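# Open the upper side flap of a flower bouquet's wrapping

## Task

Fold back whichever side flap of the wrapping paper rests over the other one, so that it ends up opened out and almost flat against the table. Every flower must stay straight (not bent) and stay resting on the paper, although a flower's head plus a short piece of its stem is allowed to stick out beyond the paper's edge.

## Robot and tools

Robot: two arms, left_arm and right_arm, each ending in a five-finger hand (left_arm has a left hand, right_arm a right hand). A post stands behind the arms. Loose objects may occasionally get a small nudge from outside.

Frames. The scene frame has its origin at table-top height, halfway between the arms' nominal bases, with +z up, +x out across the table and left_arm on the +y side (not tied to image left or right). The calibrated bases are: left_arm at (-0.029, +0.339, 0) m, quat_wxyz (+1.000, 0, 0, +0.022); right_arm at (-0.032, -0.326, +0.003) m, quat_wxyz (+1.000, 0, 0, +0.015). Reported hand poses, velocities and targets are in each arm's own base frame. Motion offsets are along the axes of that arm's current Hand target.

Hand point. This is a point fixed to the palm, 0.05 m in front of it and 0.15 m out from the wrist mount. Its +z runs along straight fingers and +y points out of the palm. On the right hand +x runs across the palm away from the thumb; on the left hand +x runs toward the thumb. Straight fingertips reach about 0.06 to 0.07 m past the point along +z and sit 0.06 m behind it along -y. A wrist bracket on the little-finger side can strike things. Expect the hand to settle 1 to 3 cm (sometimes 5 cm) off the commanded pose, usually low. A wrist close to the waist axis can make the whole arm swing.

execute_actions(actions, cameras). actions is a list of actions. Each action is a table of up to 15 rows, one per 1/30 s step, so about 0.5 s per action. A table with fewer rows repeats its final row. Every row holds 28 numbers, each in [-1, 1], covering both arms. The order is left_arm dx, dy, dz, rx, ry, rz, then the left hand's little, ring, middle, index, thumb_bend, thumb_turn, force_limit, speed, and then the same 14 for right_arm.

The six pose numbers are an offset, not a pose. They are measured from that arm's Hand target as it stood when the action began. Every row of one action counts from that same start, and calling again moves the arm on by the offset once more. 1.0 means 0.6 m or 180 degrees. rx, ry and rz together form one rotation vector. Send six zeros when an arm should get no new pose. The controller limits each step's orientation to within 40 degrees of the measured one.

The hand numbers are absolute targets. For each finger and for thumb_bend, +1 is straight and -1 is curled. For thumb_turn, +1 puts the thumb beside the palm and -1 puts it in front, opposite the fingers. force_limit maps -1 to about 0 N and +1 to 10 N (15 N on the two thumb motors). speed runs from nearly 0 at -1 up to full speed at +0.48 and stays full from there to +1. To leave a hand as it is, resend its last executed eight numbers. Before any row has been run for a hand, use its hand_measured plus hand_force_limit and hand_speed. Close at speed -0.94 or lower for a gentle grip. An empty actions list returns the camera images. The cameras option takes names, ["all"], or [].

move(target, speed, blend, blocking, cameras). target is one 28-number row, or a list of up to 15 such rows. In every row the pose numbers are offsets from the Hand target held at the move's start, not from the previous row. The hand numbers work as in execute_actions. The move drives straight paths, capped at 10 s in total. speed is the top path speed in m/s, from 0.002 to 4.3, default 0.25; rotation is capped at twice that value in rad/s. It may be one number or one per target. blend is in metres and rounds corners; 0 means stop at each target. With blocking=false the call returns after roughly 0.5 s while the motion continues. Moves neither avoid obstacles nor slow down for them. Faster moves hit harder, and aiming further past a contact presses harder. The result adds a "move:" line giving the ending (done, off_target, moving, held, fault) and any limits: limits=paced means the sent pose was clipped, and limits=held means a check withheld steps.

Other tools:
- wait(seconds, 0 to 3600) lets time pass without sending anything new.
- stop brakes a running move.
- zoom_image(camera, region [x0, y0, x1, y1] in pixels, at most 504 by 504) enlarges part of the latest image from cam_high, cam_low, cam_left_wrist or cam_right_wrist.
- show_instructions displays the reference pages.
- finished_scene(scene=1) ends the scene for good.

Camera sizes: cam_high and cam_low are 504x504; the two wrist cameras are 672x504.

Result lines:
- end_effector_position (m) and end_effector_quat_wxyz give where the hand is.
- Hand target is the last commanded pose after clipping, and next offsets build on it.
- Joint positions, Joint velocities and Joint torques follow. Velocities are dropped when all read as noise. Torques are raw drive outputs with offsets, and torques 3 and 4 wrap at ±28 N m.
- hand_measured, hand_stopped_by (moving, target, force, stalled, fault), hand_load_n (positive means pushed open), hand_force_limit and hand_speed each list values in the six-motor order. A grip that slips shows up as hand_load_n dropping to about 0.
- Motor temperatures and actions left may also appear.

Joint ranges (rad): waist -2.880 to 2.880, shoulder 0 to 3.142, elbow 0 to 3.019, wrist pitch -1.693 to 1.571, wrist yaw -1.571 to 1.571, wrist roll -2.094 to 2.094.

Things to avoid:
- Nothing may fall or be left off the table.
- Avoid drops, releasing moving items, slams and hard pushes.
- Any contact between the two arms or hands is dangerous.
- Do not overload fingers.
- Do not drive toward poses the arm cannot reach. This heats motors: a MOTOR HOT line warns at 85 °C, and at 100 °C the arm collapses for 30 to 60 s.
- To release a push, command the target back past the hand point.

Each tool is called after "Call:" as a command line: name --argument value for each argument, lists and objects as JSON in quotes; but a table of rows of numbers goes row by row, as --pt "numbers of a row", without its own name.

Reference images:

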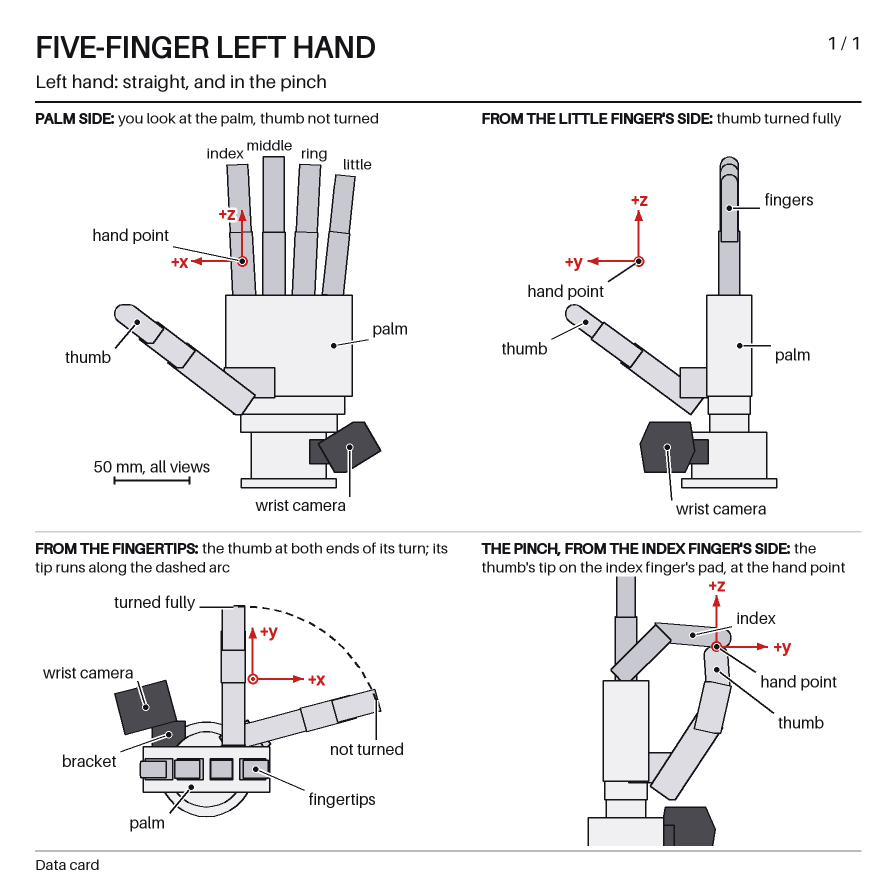

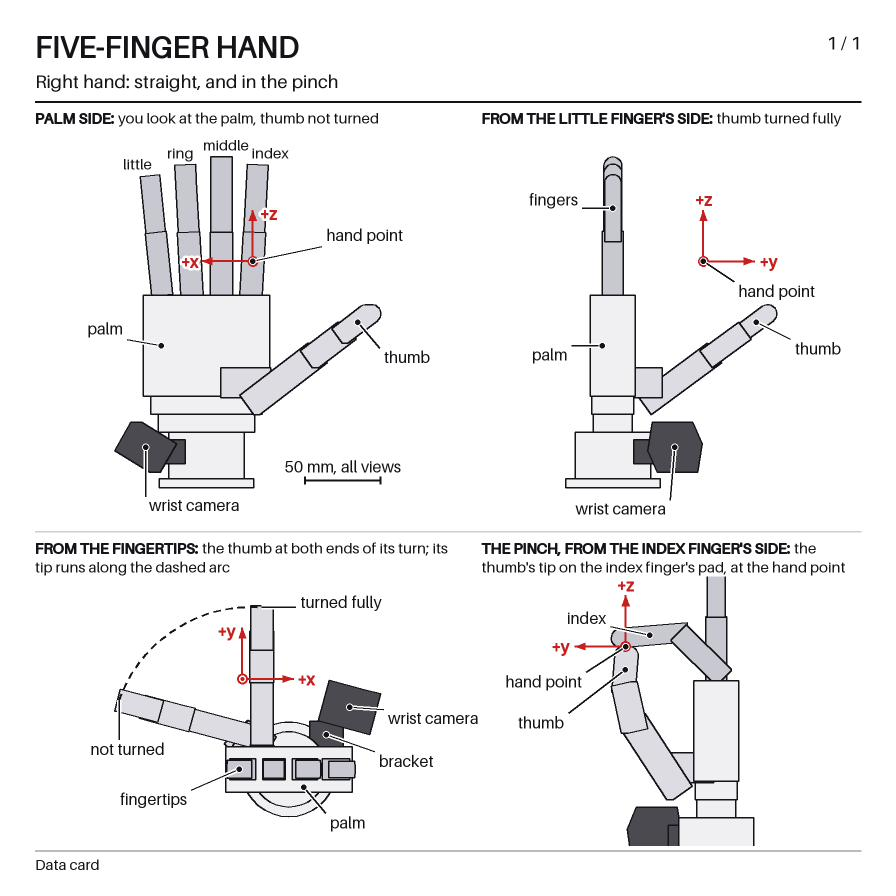

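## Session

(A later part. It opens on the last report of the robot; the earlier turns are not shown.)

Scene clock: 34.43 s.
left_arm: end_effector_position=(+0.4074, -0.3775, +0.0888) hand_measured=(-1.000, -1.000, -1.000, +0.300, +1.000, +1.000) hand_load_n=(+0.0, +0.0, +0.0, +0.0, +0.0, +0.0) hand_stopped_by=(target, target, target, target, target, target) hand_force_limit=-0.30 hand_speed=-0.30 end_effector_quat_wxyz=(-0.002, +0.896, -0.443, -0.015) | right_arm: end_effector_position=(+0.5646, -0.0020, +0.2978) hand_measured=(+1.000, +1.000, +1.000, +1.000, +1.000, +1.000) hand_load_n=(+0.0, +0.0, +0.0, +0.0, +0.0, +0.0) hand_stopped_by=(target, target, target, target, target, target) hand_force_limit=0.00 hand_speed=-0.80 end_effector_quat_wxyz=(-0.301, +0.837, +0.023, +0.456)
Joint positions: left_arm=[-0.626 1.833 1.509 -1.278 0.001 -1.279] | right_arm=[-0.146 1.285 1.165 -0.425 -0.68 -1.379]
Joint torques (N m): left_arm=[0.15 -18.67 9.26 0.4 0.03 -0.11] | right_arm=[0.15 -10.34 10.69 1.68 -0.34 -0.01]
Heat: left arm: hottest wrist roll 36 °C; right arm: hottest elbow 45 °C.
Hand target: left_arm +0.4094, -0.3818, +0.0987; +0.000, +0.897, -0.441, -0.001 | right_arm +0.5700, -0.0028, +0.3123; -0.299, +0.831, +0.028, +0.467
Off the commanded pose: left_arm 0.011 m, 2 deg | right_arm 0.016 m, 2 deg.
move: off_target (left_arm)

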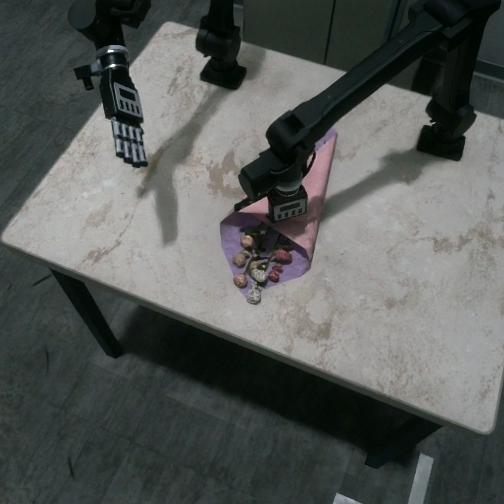

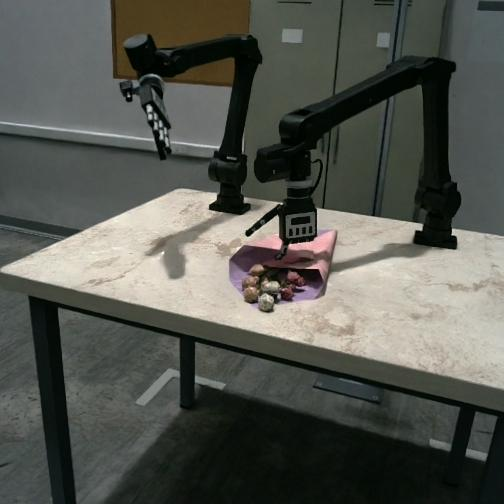

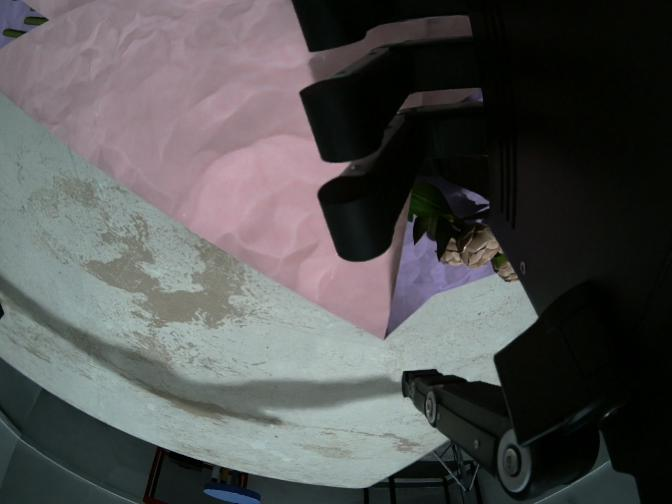

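Call:
move --target '[0,0.01,-0.04,0,0,0,-1,-1,-1,0.3,1,1,-0.3,-0.3,0,0,0,0,0,0,1,1,1,1,1,1,0,-0.8]' --speed 0.06 --cameras '["cam_high","cam_low","cam_left_wrist"]'

Call:
zoom_image --camera "cam_low" --region '[220, 200, 350, 320]'

Scene clock: 35.97 s.
left_arm: end_effector_position=(+0.3988, -0.3757, +0.1017) hand_measured=(-1.000, -1.000, -1.000, +0.300, +1.000, +1.000) hand_load_n=(+0.0, +0.0, +0.0, +0.0, +0.0, +0.5) hand_stopped_by=(target, target, target, target, target, target) hand_force_limit=-0.30 hand_speed=-0.30 end_effector_quat_wxyz=(-0.003, +0.897, -0.441, -0.020) | right_arm: end_effector_position=(+0.5646, -0.0020, +0.2978) hand_measured=(+1.000, +1.000, +1.000, +1.000, +1.000, +1.000) hand_load_n=(+0.0, +0.0, -0.5, +0.0, +0.0, +0.0) hand_stopped_by=(target, target, target, target, target, target) hand_force_limit=0.00 hand_speed=-0.80 end_effector_quat_wxyz=(-0.301, +0.837, +0.023, +0.456)
Joint positions: left_arm=[-0.633 1.808 1.509 -1.312 0.001 -1.29] | right_arm=[-0.146 1.285 1.165 -0.425 -0.68 -1.379]
Joint torques (N m): left_arm=[-0.21 -18.26 12.22 -0.35 0.04 -0.11] | right_arm=[0.15 -10.34 10.7 1.66 -0.34 -0.01]
Heat: left arm: hottest wrist roll 36 °C; right arm: hottest elbow 45 °C.
Hand target: left_arm +0.4047, -0.3855, +0.1227; +0.000, +0.897, -0.441, -0.001 | right_arm +0.5700, -0.0028, +0.3123; -0.299, +0.831, +0.028, +0.467
Off the commanded pose: left_arm 0.024 m, 2 deg | right_arm 0.016 m, 2 deg.
move: off_target (left_arm)

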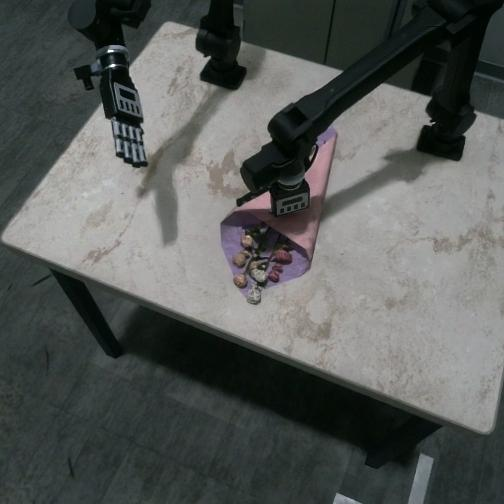

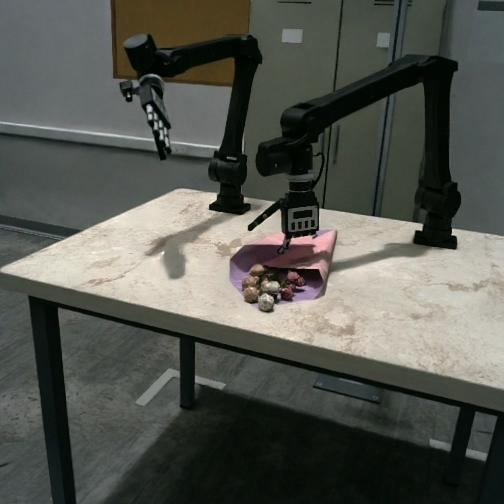

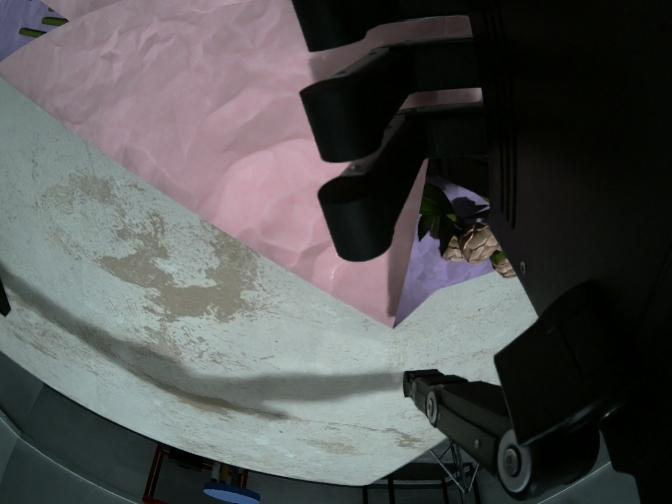

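Scaled by 3.877 from the camera's image (finer frame: 720x720).

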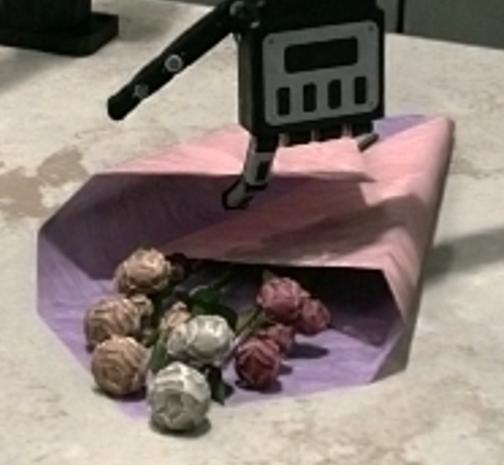

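Call:
move --target '[0,0.01,-0.03,0,0,0,-1,-1,-1,0.0,1,1,-0.3,-0.6,0,0,0,0,0,0,1,1,1,1,1,1,0,-0.8]' --speed 0.06 --cameras '["cam_high","cam_low","cam_left_wrist"]'

Call:
zoom_image --camera "cam_low" --region '[220, 200, 350, 320]'

Scene clock: 36.97 s.
left_arm: end_effector_position=(+0.3916, -0.3777, +0.1167) hand_measured=(-1.000, -1.000, -1.000, +0.000, +1.000, +1.000) hand_load_n=(+0.0, +0.0, +0.0, +0.0, +0.0, +0.0) hand_stopped_by=(target, target, target, target, target, target) hand_force_limit=-0.30 hand_speed=-0.60 end_effector_quat_wxyz=(-0.004, +0.897, -0.441, -0.024) | right_arm: end_effector_position=(+0.5646, -0.0020, +0.2978) hand_measured=(+1.000, +1.000, +1.000, +1.000, +1.000, +1.000) hand_load_n=(+0.0, +0.0, +0.0, +0.0, -0.5, +0.0) hand_stopped_by=(target, target, target, target, target, target) hand_force_limit=0.00 hand_speed=-0.80 end_effector_quat_wxyz=(-0.301, +0.837, +0.023, +0.456)
Joint positions: left_arm=[-0.644 1.791 1.526 -1.354 0.001 -1.3] | right_arm=[-0.146 1.285 1.165 -0.425 -0.68 -1.379]
Joint torques (N m): left_arm=[-0.09 -17.96 13.19 -0.55 0.05 -0.14] | right_arm=[0.09 -10.34 10.7 1.65 -0.34 -0.01]
Heat: left arm: hottest wrist roll 36 °C; right arm: hottest elbow 45 °C.
Hand target: left_arm +0.4001, -0.3891, +0.1406; +0.000, +0.897, -0.441, -0.001 | right_arm +0.5700, -0.0028, +0.3123; -0.299, +0.831, +0.028, +0.467
Off the commanded pose: left_arm 0.028 m, 3 deg | right_arm 0.016 m, 2 deg.
move: off_target (left_arm)

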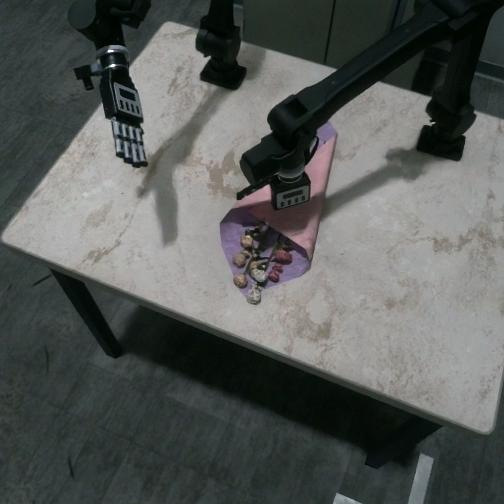

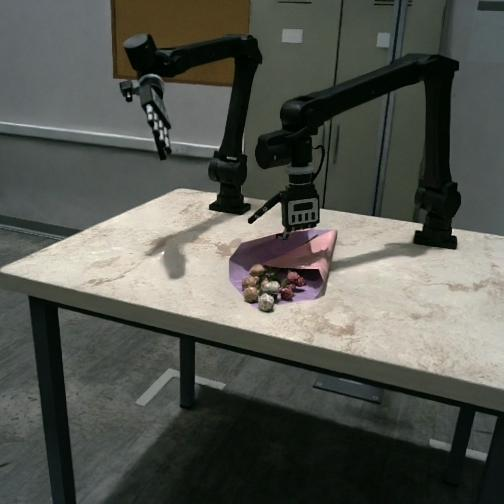

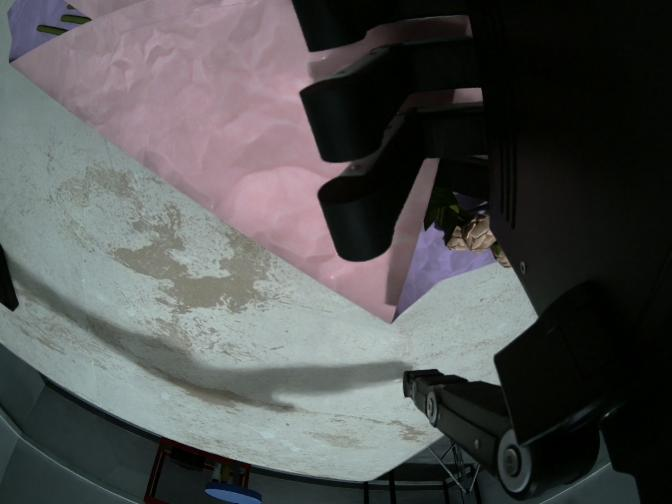

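Scaled by 3.877 from the camera's image (finer frame: 720x720).

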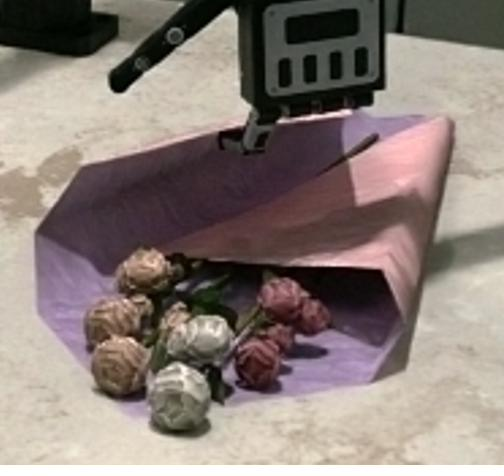

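Call:
move --target '[0.011,0.022,-0.055,0,0,0,-1,-1,-1,0.0,1,1,-0.3,-0.6,0,0,0,0,0,0,1,1,1,1,1,1,0,-0.8]' --speed 0.06 --cameras '["cam_high","cam_low","cam_left_wrist"]'

Call:
zoom_image --camera "cam_low" --region '[220, 180, 350, 300]'

Scene clock: 38.87 s.
left_arm: end_effector_position=(+0.3863, -0.3914, +0.1484) hand_measured=(-1.000, -1.000, -1.000, +0.000, +1.000, +1.000) hand_load_n=(+0.0, +0.5, +0.0, +0.0, +0.0, +0.0) hand_stopped_by=(target, target, target, target, target, target) hand_force_limit=-0.30 hand_speed=-0.60 end_effector_quat_wxyz=(-0.005, +0.897, -0.442, -0.025) | right_arm: end_effector_position=(+0.5646, -0.0020, +0.2978) hand_measured=(+1.000, +1.000, +1.000, +1.000, +1.000, +1.000) hand_load_n=(+0.0, +0.0, +0.0, +0.0, +0.0, +0.0) hand_stopped_by=(target, target, target, target, target, target) hand_force_limit=0.00 hand_speed=-0.80 end_effector_quat_wxyz=(-0.301, +0.837, +0.023, +0.456)
Joint positions: left_arm=[-0.671 1.785 1.602 -1.439 0.001 -1.327] | right_arm=[-0.146 1.285 1.165 -0.425 -0.68 -1.379]
Joint torques (N m): left_arm=[-0.15 -18.08 13.57 -0.46 0.05 -0.13] | right_arm=[0.15 -10.34 10.7 1.66 -0.34 -0.01]
Heat: left arm: hottest elbow 36 °C; right arm: hottest elbow 46 °C.
Hand target: left_arm +0.3935, -0.4025, +0.1737; +0.000, +0.897, -0.442, -0.001 | right_arm +0.5700, -0.0028, +0.3123; -0.299, +0.831, +0.028, +0.467
Off the commanded pose: left_arm 0.029 m, 3 deg | right_arm 0.016 m, 2 deg.
move: off_target (left_arm)

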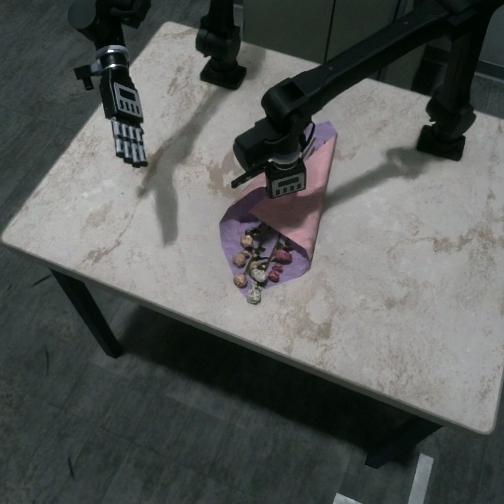

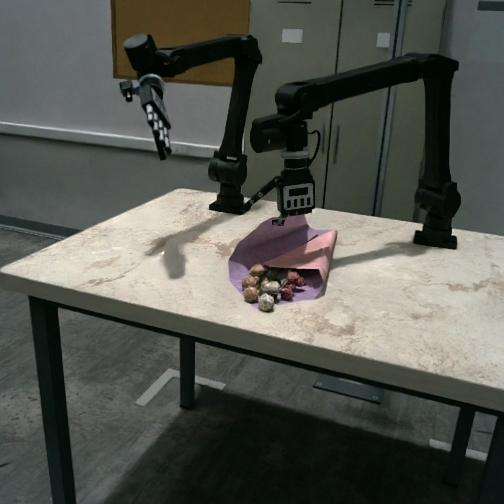

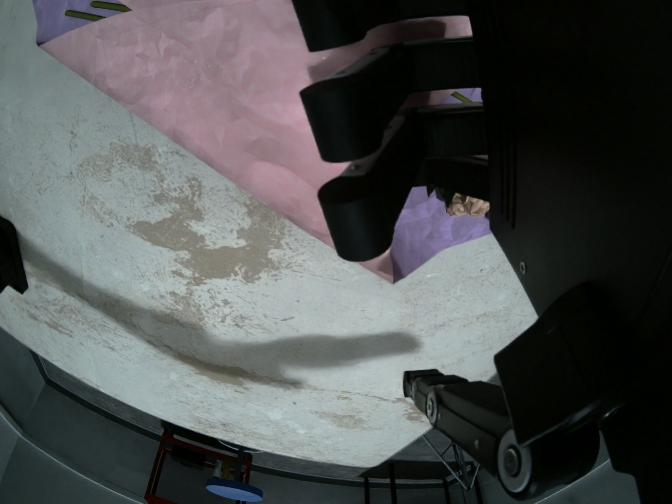

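Scaled by 3.877 from the camera's image (finer frame: 720x720).

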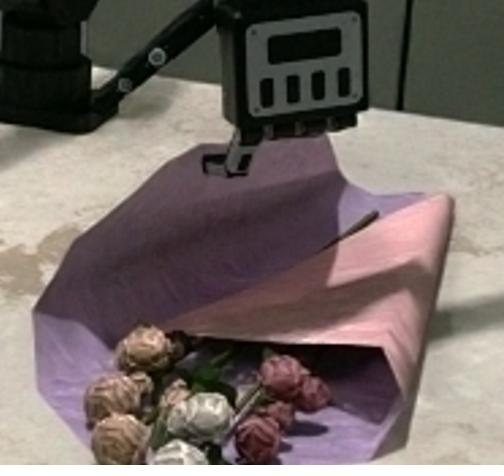

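Call:
move --target '[0.045,0.089,0,0,0,-0.15,-1,-1,-1,0.0,1,1,-0.3,-0.6,0,0,0,0,0,0,1,1,1,1,1,1,0,-0.8]' --speed 0.06 --cameras '["cam_high","cam_low","cam_left_wrist"]'

Call:
zoom_image --camera "cam_low" --region '[200, 180, 350, 310]'

Scene clock: 43.63 s.
left_arm: end_effector_position=(+0.3683, -0.4507, +0.1564) hand_measured=(-1.000, -1.000, -1.000, +0.000, +1.000, +1.000) hand_load_n=(+0.0, +0.0, +0.0, +0.5, +0.0, +0.0) hand_stopped_by=(target, target, target, target, target, target) hand_force_limit=-0.30 hand_speed=-0.60 end_effector_quat_wxyz=(-0.009, +0.975, -0.220, -0.014) | right_arm: end_effector_position=(+0.5646, -0.0020, +0.2978) hand_measured=(+1.000, +1.000, +1.000, +1.000, +1.000, +1.000) hand_load_n=(+0.0, +0.0, +0.0, +0.0, +0.0, +0.0) hand_stopped_by=(target, target, target, target, target, target) hand_force_limit=0.00 hand_speed=-0.80 end_effector_quat_wxyz=(-0.301, +0.837, +0.023, +0.456)
Joint positions: left_arm=[-0.807 1.767 1.602 -1.44 0.001 -1.934] | right_arm=[-0.146 1.285 1.165 -0.425 -0.68 -1.379]
Joint torques (N m): left_arm=[-0.15 -18.26 10.97 -0.12 0.04 -0.12] | right_arm=[0.15 -10.34 10.71 1.66 -0.34 -0.01]
Heat: left arm: hottest shoulder 36 °C; right arm: hottest elbow 47 °C.
Hand target: left_arm +0.3678, -0.4564, +0.1735; -0.001, +0.976, -0.220, -0.001 | right_arm +0.5700, -0.0028, +0.3123; -0.299, +0.831, +0.028, +0.467
Off the commanded pose: left_arm 0.018 m, 2 deg | right_arm 0.016 m, 2 deg.
move: off_target (left_arm)

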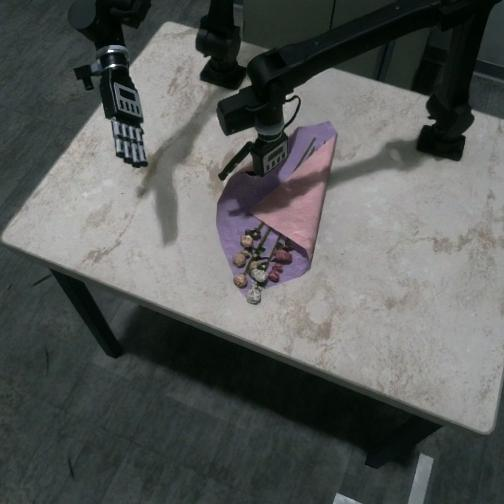

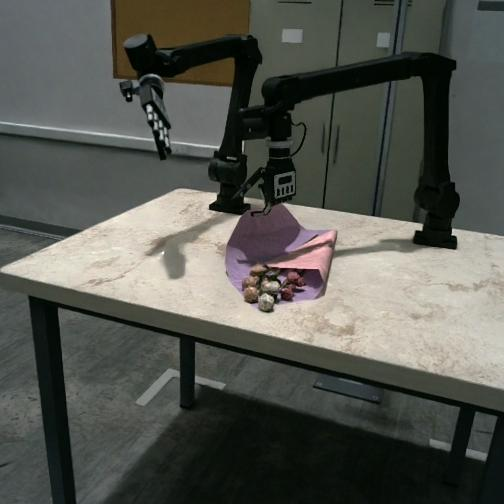

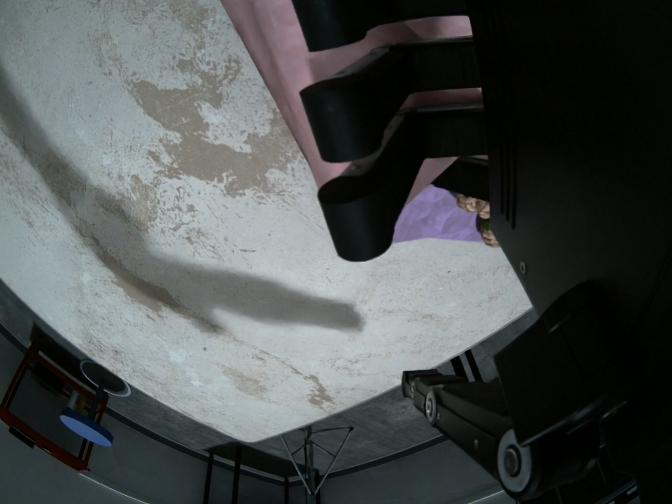

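Scaled by 3.360 from the camera's image (finer frame: 720x720).

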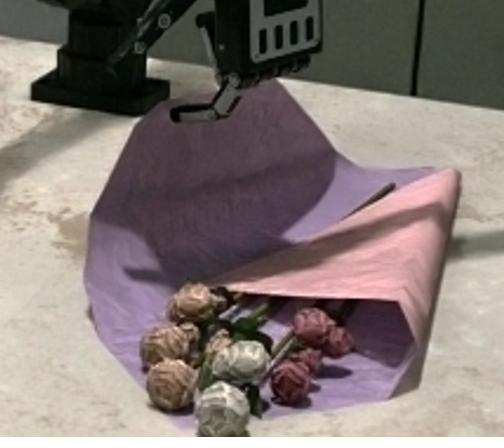

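Call:
zoom_image --camera "cam_high" --region '[190, 110, 350, 310]'

Call:
zoom_image --camera "cam_low" --region '[225, 180, 315, 260]'

Call:
zoom_image --camera "cam_left_wrist" --region '[200, 0, 520, 270]'

Scaled by 2.520 from the camera's image (finer frame: 720x720).

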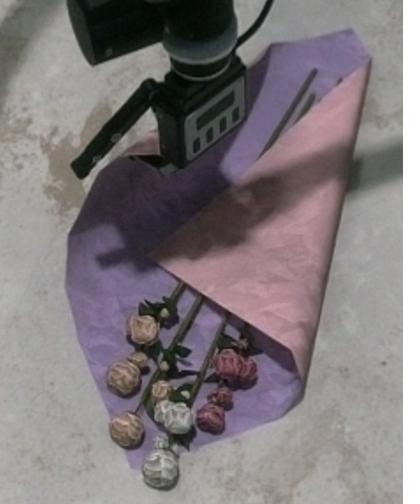

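Scaled by 5.600 from the camera's image (finer frame: 720x720).

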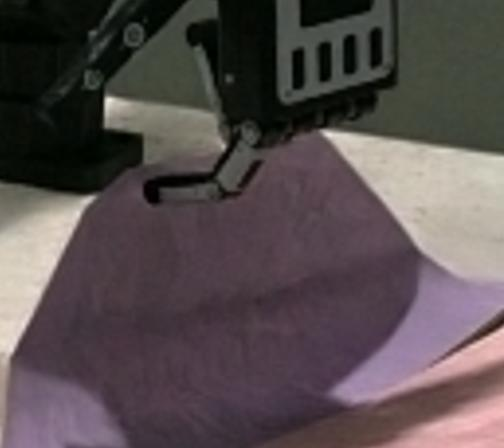

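Scaled by 1.575 from the camera's image (finer frame: 960x720).

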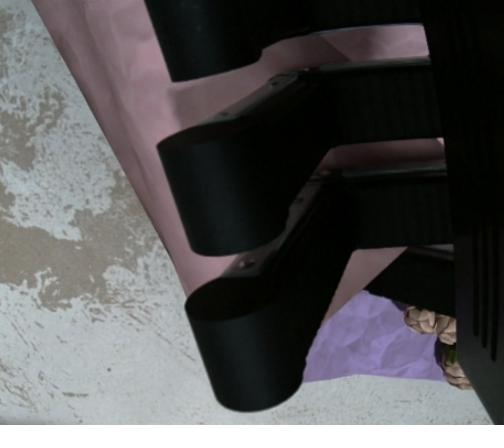

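Call:
move --target '[0,0,0,-0.2,0,0,-1,-1,-1,0.0,1,1,-0.3,-0.6,0,0,0,0,0,0,1,1,1,1,1,1,0,-0.8]' --speed 0.15 --cameras '["cam_high","cam_low","cam_left_wrist"]'

Call:
zoom_image --camera "cam_low" --region '[200, 180, 350, 310]'

Call:
zoom_image --camera "cam_high" --region '[190, 110, 350, 310]'

Scene clock: 47.93 s.
left_arm: end_effector_position=(+0.3630, -0.4573, +0.1644) hand_measured=(-1.000, -1.000, -1.000, +0.000, +1.000, +1.000) hand_load_n=(+0.0, +0.0, +0.0, +0.0, +0.0, +0.0) hand_stopped_by=(target, target, target, target, target, target) hand_force_limit=-0.30 hand_speed=-0.60 end_effector_quat_wxyz=(+0.294, +0.930, -0.204, -0.083) | right_arm: end_effector_position=(+0.5646, -0.0020, +0.2978) hand_measured=(+1.000, +1.000, +1.000, +1.000, +1.000, +1.000) hand_load_n=(+0.0, +0.0, +0.0, +0.0, +0.0, +0.0) hand_stopped_by=(target, target, target, target, target, target) hand_force_limit=0.00 hand_speed=-0.80 end_effector_quat_wxyz=(-0.301, +0.837, +0.023, +0.456)
Joint positions: left_arm=[-0.632 1.709 1.351 -1.112 0.613 -1.802] | right_arm=[-0.146 1.285 1.165 -0.425 -0.68 -1.379]
Joint torques (N m): left_arm=[0.97 -16.62 9.48 0.75 0.71 0.02] | right_arm=[0.09 -10.34 10.69 1.68 -0.34 -0.01]
Heat: left arm: hottest shoulder 36 °C; right arm: hottest elbow 47 °C.
Hand target: left_arm +0.3678, -0.4564, +0.1736; +0.301, +0.928, -0.209, -0.069 | right_arm +0.5700, -0.0028, +0.3123; -0.299, +0.831, +0.028, +0.467
Off the commanded pose: left_arm 0.010 m, 2 deg | right_arm 0.016 m, 2 deg.
move: done

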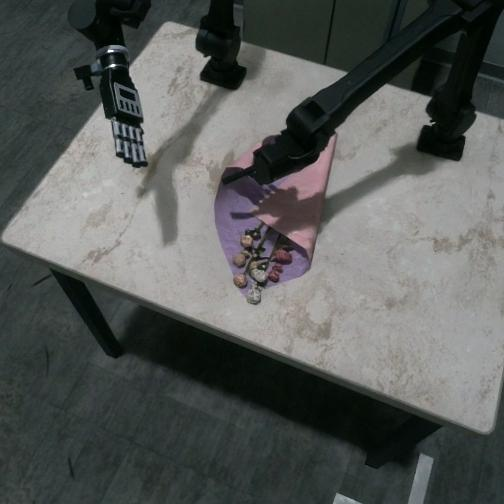

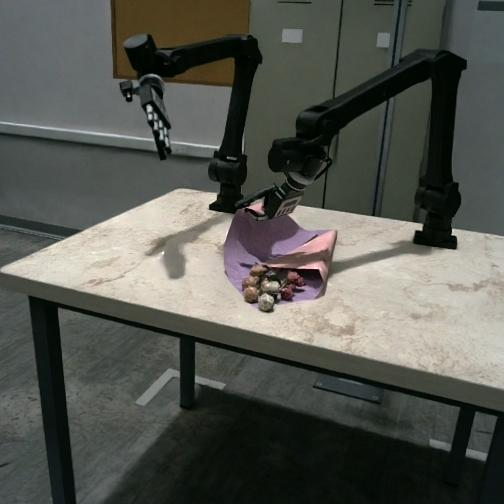

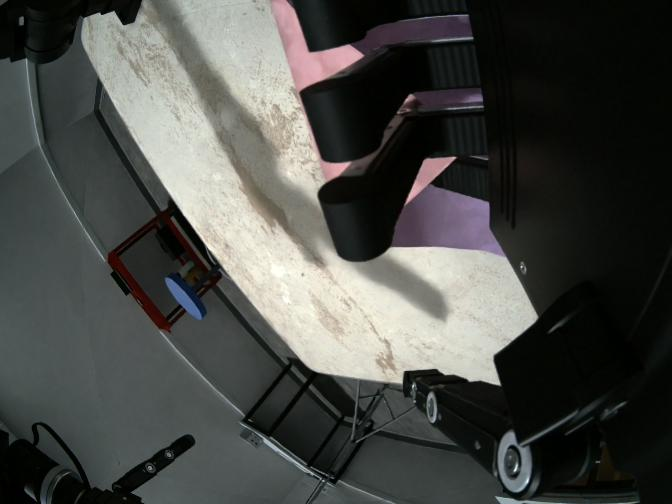

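Scaled by 3.360 from the camera's image (finer frame: 720x720).

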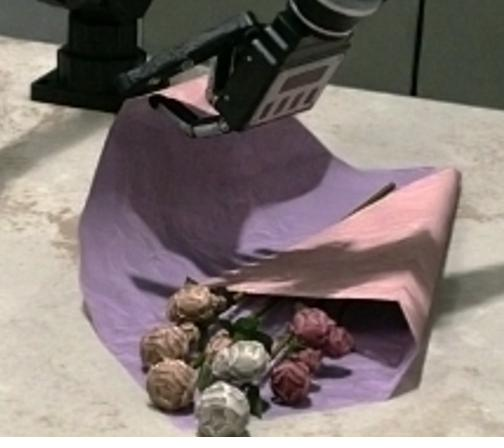

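Scaled by 2.520 from the camera's image (finer frame: 720x720).

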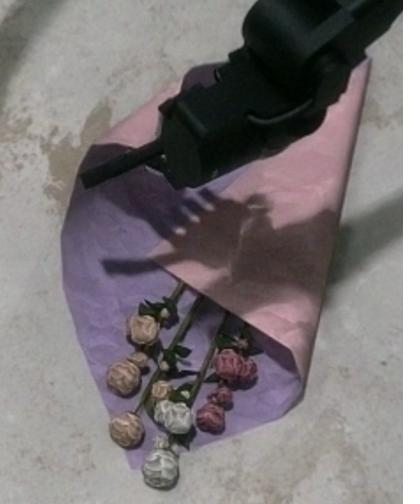

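Call:
zoom_image --camera "cam_low" --region '[225, 180, 315, 260]'

Call:
zoom_image --camera "cam_left_wrist" --region '[240, 0, 520, 270]'

Scaled by 5.600 from the camera's image (finer frame: 720x720).

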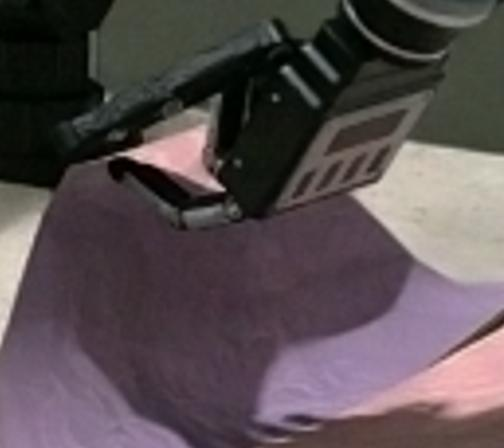

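Scaled by 1.800 from the camera's image (finer frame: 960x720).

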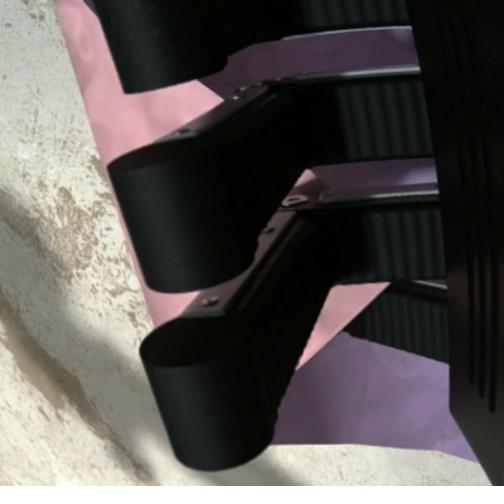

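Call:
move --target '[0,0.001,0.083,0.05,0,0.02,-1,-1,-1,0.0,1,1,-0.3,-0.6,0,0,0,0,0,0,1,1,1,1,1,1,0,-0.8]' --speed 0.06 --cameras '["cam_high","cam_low","cam_left_wrist"]'

Call:
zoom_image --camera "cam_low" --region '[200, 180, 350, 310]'

Call:
zoom_image --camera "cam_high" --region '[190, 110, 350, 310]'

Scene clock: 50.80 s.
left_arm: end_effector_position=(+0.3507, -0.4748, +0.1309) hand_measured=(-1.000, -1.000, -1.000, +0.000, +1.000, +1.000) hand_load_n=(+0.0, +0.0, +0.0, +0.0, +0.0, +0.0) hand_stopped_by=(target, target, target, target, target, target) hand_force_limit=-0.30 hand_speed=-0.60 end_effector_quat_wxyz=(+0.226, +0.943, -0.241, -0.050) | right_arm: end_effector_position=(+0.5646, -0.0020, +0.2978) hand_measured=(+1.000, +1.000, +1.000, +1.000, +1.000, +1.000) hand_load_n=(+0.0, +0.0, +0.0, -0.5, +0.0, +0.0) hand_stopped_by=(target, target, target, target, target, target) hand_force_limit=0.00 hand_speed=-0.80 end_effector_quat_wxyz=(-0.301, +0.837, +0.023, +0.456)
Joint positions: left_arm=[-0.71 1.734 1.351 -1.068 0.453 -1.808] | right_arm=[-0.146 1.285 1.165 -0.425 -0.68 -1.379]
Joint torques (N m): left_arm=[-0.09 -14.86 10.81 0.85 0.37 -0.13] | right_arm=[0.09 -10.34 10.7 1.65 -0.34 -0.01]
Heat: left arm: hottest elbow 37 °C; right arm: hottest elbow 48 °C.
Hand target: left_arm +0.3550, -0.4832, +0.1335; +0.229, +0.942, -0.242, -0.043 | right_arm +0.5700, -0.0028, +0.3123; -0.299, +0.831, +0.028, +0.467
Off the commanded pose: left_arm 0.010 m, 1 deg | right_arm 0.016 m, 2 deg.
move: done

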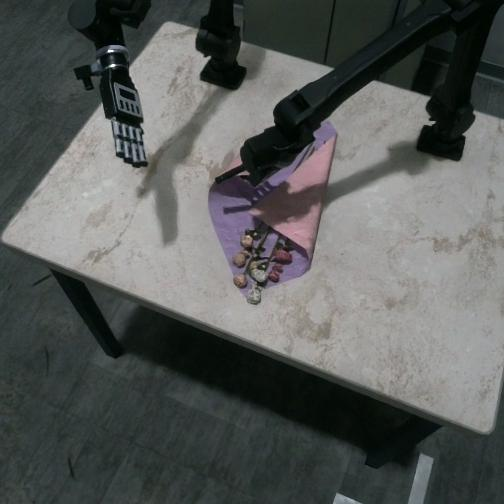

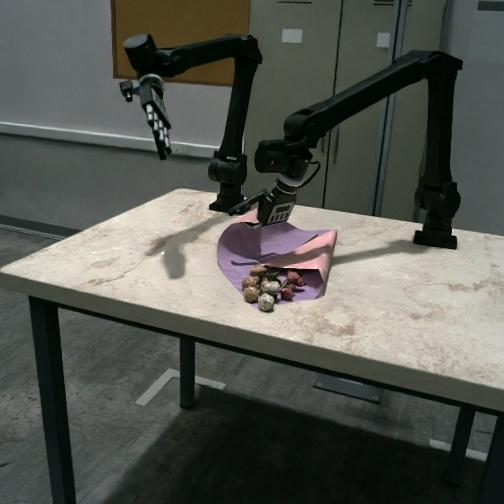

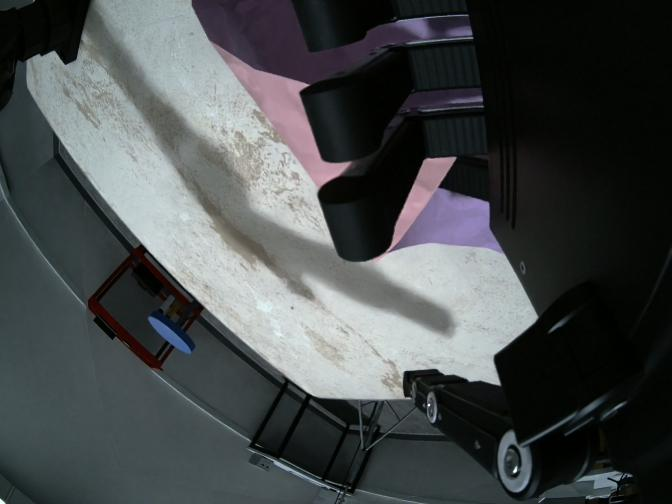

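Scaled by 3.360 from the camera's image (finer frame: 720x720).

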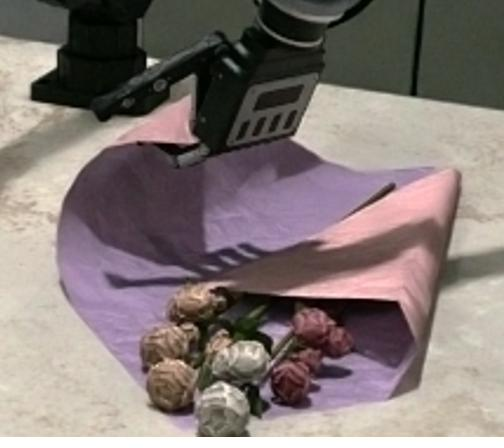

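Scaled by 2.520 from the camera's image (finer frame: 720x720).

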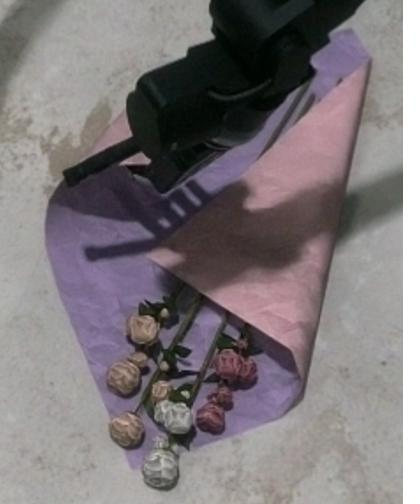

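Call:
move --target '[0,0.058,0.075,0.05,0,0.01,-1,-1,-1,0.0,1,1,-0.3,-0.6,0,0,0,0,0,0,1,1,1,1,1,1,0,-0.8]' --speed 0.06 --cameras '["cam_high","cam_low","cam_left_wrist"]'

Call:
zoom_image --camera "cam_low" --region '[200, 180, 350, 310]'

Call:
zoom_image --camera "cam_high" --region '[190, 110, 350, 310]'

Scene clock: 52.87 s.
left_arm: end_effector_position=(+0.3214, -0.5134, +0.0961) hand_measured=(-1.000, -1.000, -1.000, +0.000, +1.000, +1.000) hand_load_n=(+0.0, +0.5, +0.0, +0.0, +0.0, +0.0) hand_stopped_by=(target, target, target, target, target, target) hand_force_limit=-0.30 hand_speed=-0.60 end_effector_quat_wxyz=(+0.147, +0.954, -0.259, -0.034) | right_arm: end_effector_position=(+0.5646, -0.0020, +0.2978) hand_measured=(+1.000, +1.000, +1.000, +1.000, +1.000, +1.000) hand_load_n=(+0.0, +0.0, +0.0, +0.0, +0.0, +0.0) hand_stopped_by=(target, target, target, target, target, target) hand_force_limit=0.00 hand_speed=-0.80 end_effector_quat_wxyz=(-0.301, +0.837, +0.023, +0.456)
Joint positions: left_arm=[-0.846 1.791 1.391 -1.065 0.284 -1.902] | right_arm=[-0.146 1.285 1.165 -0.425 -0.68 -1.379]
Joint torques (N m): left_arm=[-0.03 -15.56 13.15 0.34 0.23 -0.1] | right_arm=[0.15 -10.34 10.7 1.68 -0.34 -0.01]
Heat: left arm: hottest elbow 37 °C; right arm: hottest elbow 48 °C.
Hand target: left_arm +0.3309, -0.5289, +0.1091; +0.155, +0.953, -0.260, -0.020 | right_arm +0.5700, -0.0028, +0.3123; -0.299, +0.831, +0.028, +0.467
Off the commanded pose: left_arm 0.022 m, 2 deg | right_arm 0.016 m, 2 deg.
move: off_target (left_arm)

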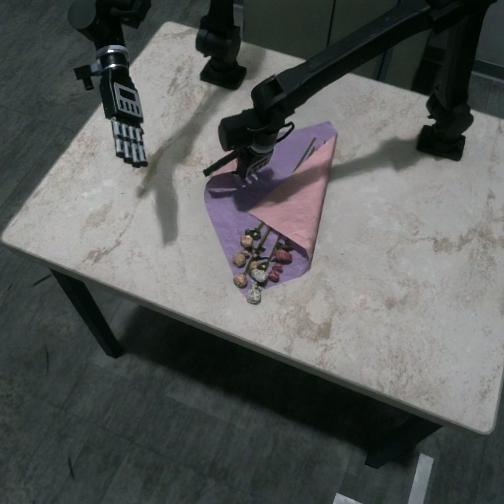

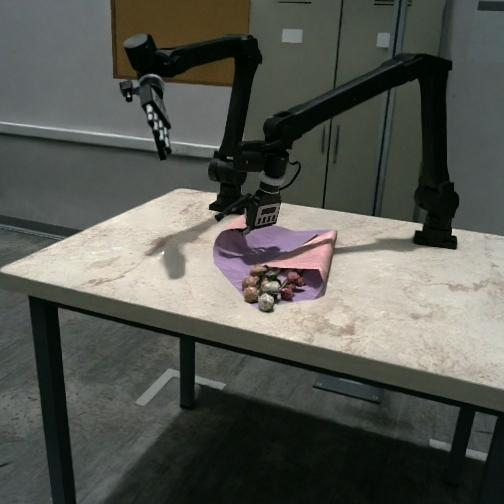

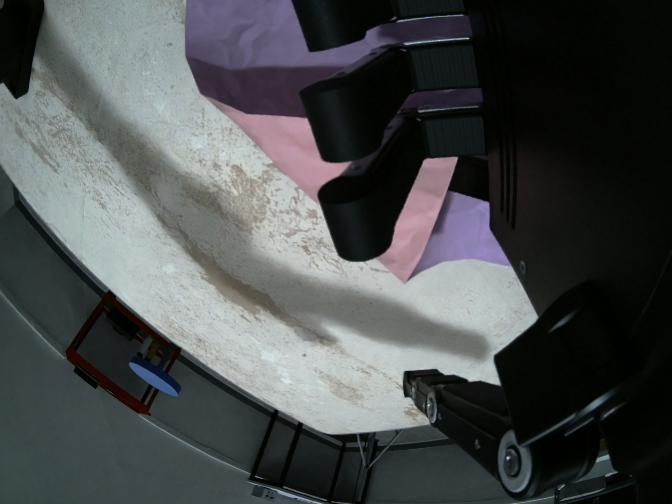

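Scaled by 3.360 from the camera's image (finer frame: 720x720).

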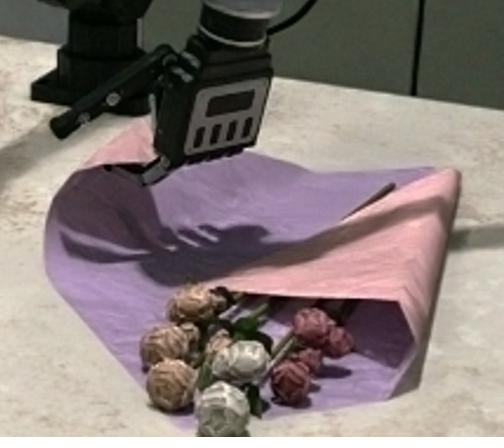

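Scaled by 2.520 from the camera's image (finer frame: 720x720).

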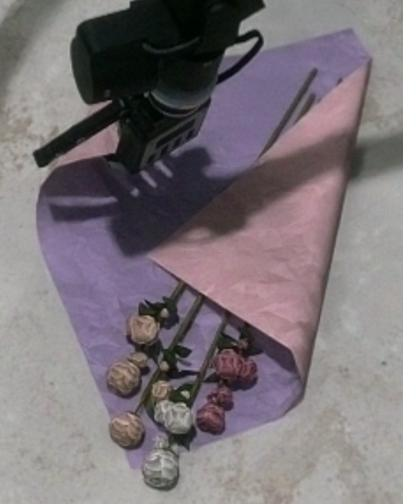

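Call:
move --target '[0,0.058,0.089,0.06,0,0.03,-1,-1,-1,0.0,1,1,-0.3,-0.6,0,0,0,0,0,0,1,1,1,1,1,1,0,-0.8]' --speed 0.06 --cameras '["cam_high","cam_low","cam_left_wrist"]'

Call:
zoom_image --camera "cam_low" --region '[200, 180, 350, 310]'

Call:
zoom_image --camera "cam_high" --region '[190, 110, 350, 310]'

Scene clock: 55.27 s.
left_arm: end_effector_position=(+0.3022, -0.5580, +0.0572) hand_measured=(-1.000, -1.000, -1.000, +0.000, +1.000, +1.000) hand_load_n=(+0.0, +0.0, +0.0, +0.0, +0.0, +0.0) hand_stopped_by=(target, target, target, target, target, target) hand_force_limit=-0.30 hand_speed=-0.60 end_effector_quat_wxyz=(+0.059, +0.950, -0.305, +0.003) | right_arm: end_effector_position=(+0.5646, -0.0020, +0.2978) hand_measured=(+1.000, +1.000, +1.000, +1.000, +1.000, +1.000) hand_load_n=(+0.0, +0.0, +0.0, +0.0, +0.0, +0.0) hand_stopped_by=(target, target, target, target, target, target) hand_force_limit=0.00 hand_speed=-0.80 end_effector_quat_wxyz=(-0.301, +0.837, +0.023, +0.456)
Joint positions: left_arm=[-0.974 1.905 1.5 -1.089 0.091 -1.927] | right_arm=[-0.146 1.285 1.165 -0.425 -0.68 -1.379]
Joint torques (N m): left_arm=[-0.09 -17.26 13.15 -0.27 0.06 -0.14] | right_arm=[0.15 -10.29 10.7 1.66 -0.34 -0.01]
Motor temperatures (°C): left_arm=[35 36 37 33 33 36] | right_arm=[31 31 49 30 31 29]
Heat: left arm: hottest elbow 37 °C; right arm: hottest elbow 49 °C.
Hand target: left_arm +0.3078, -0.5726, +0.0691; +0.066, +0.950, -0.305, +0.012 | right_arm +0.5700, -0.0028, +0.3123; -0.299, +0.831, +0.028, +0.467
Off the commanded pose: left_arm 0.020 m, 1 deg | right_arm 0.016 m, 2 deg.
move: off_target (left_arm)

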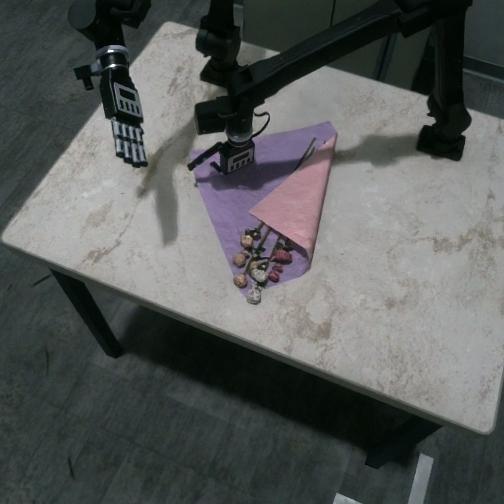

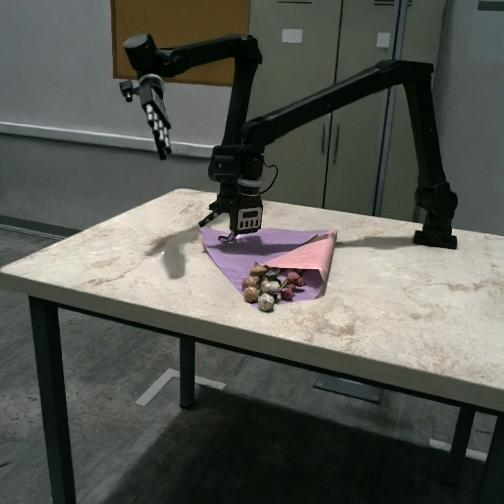

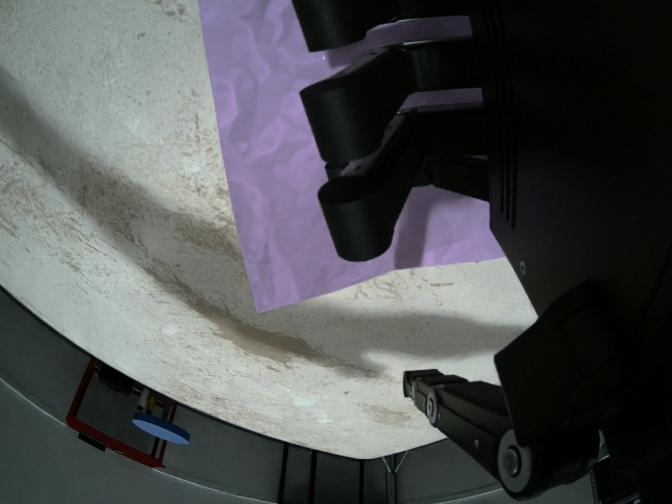

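Scaled by 3.360 from the camera's image (finer frame: 720x720).

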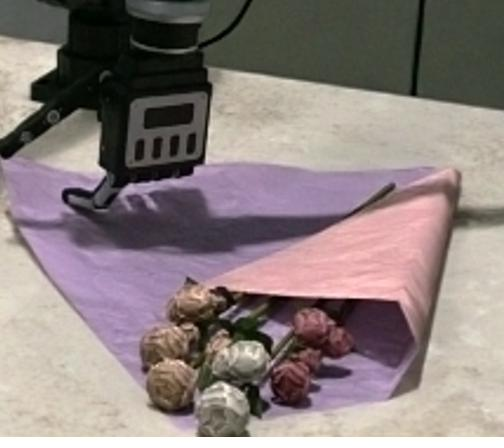

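Scaled by 2.520 from the camera's image (finer frame: 720x720).

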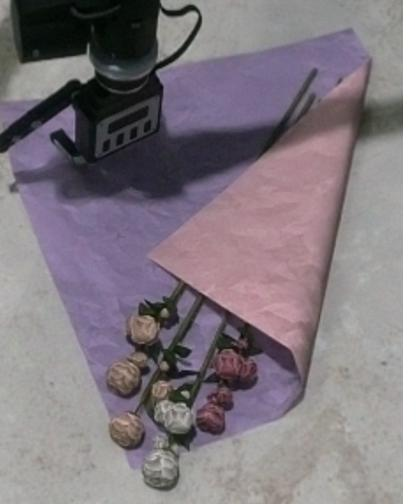

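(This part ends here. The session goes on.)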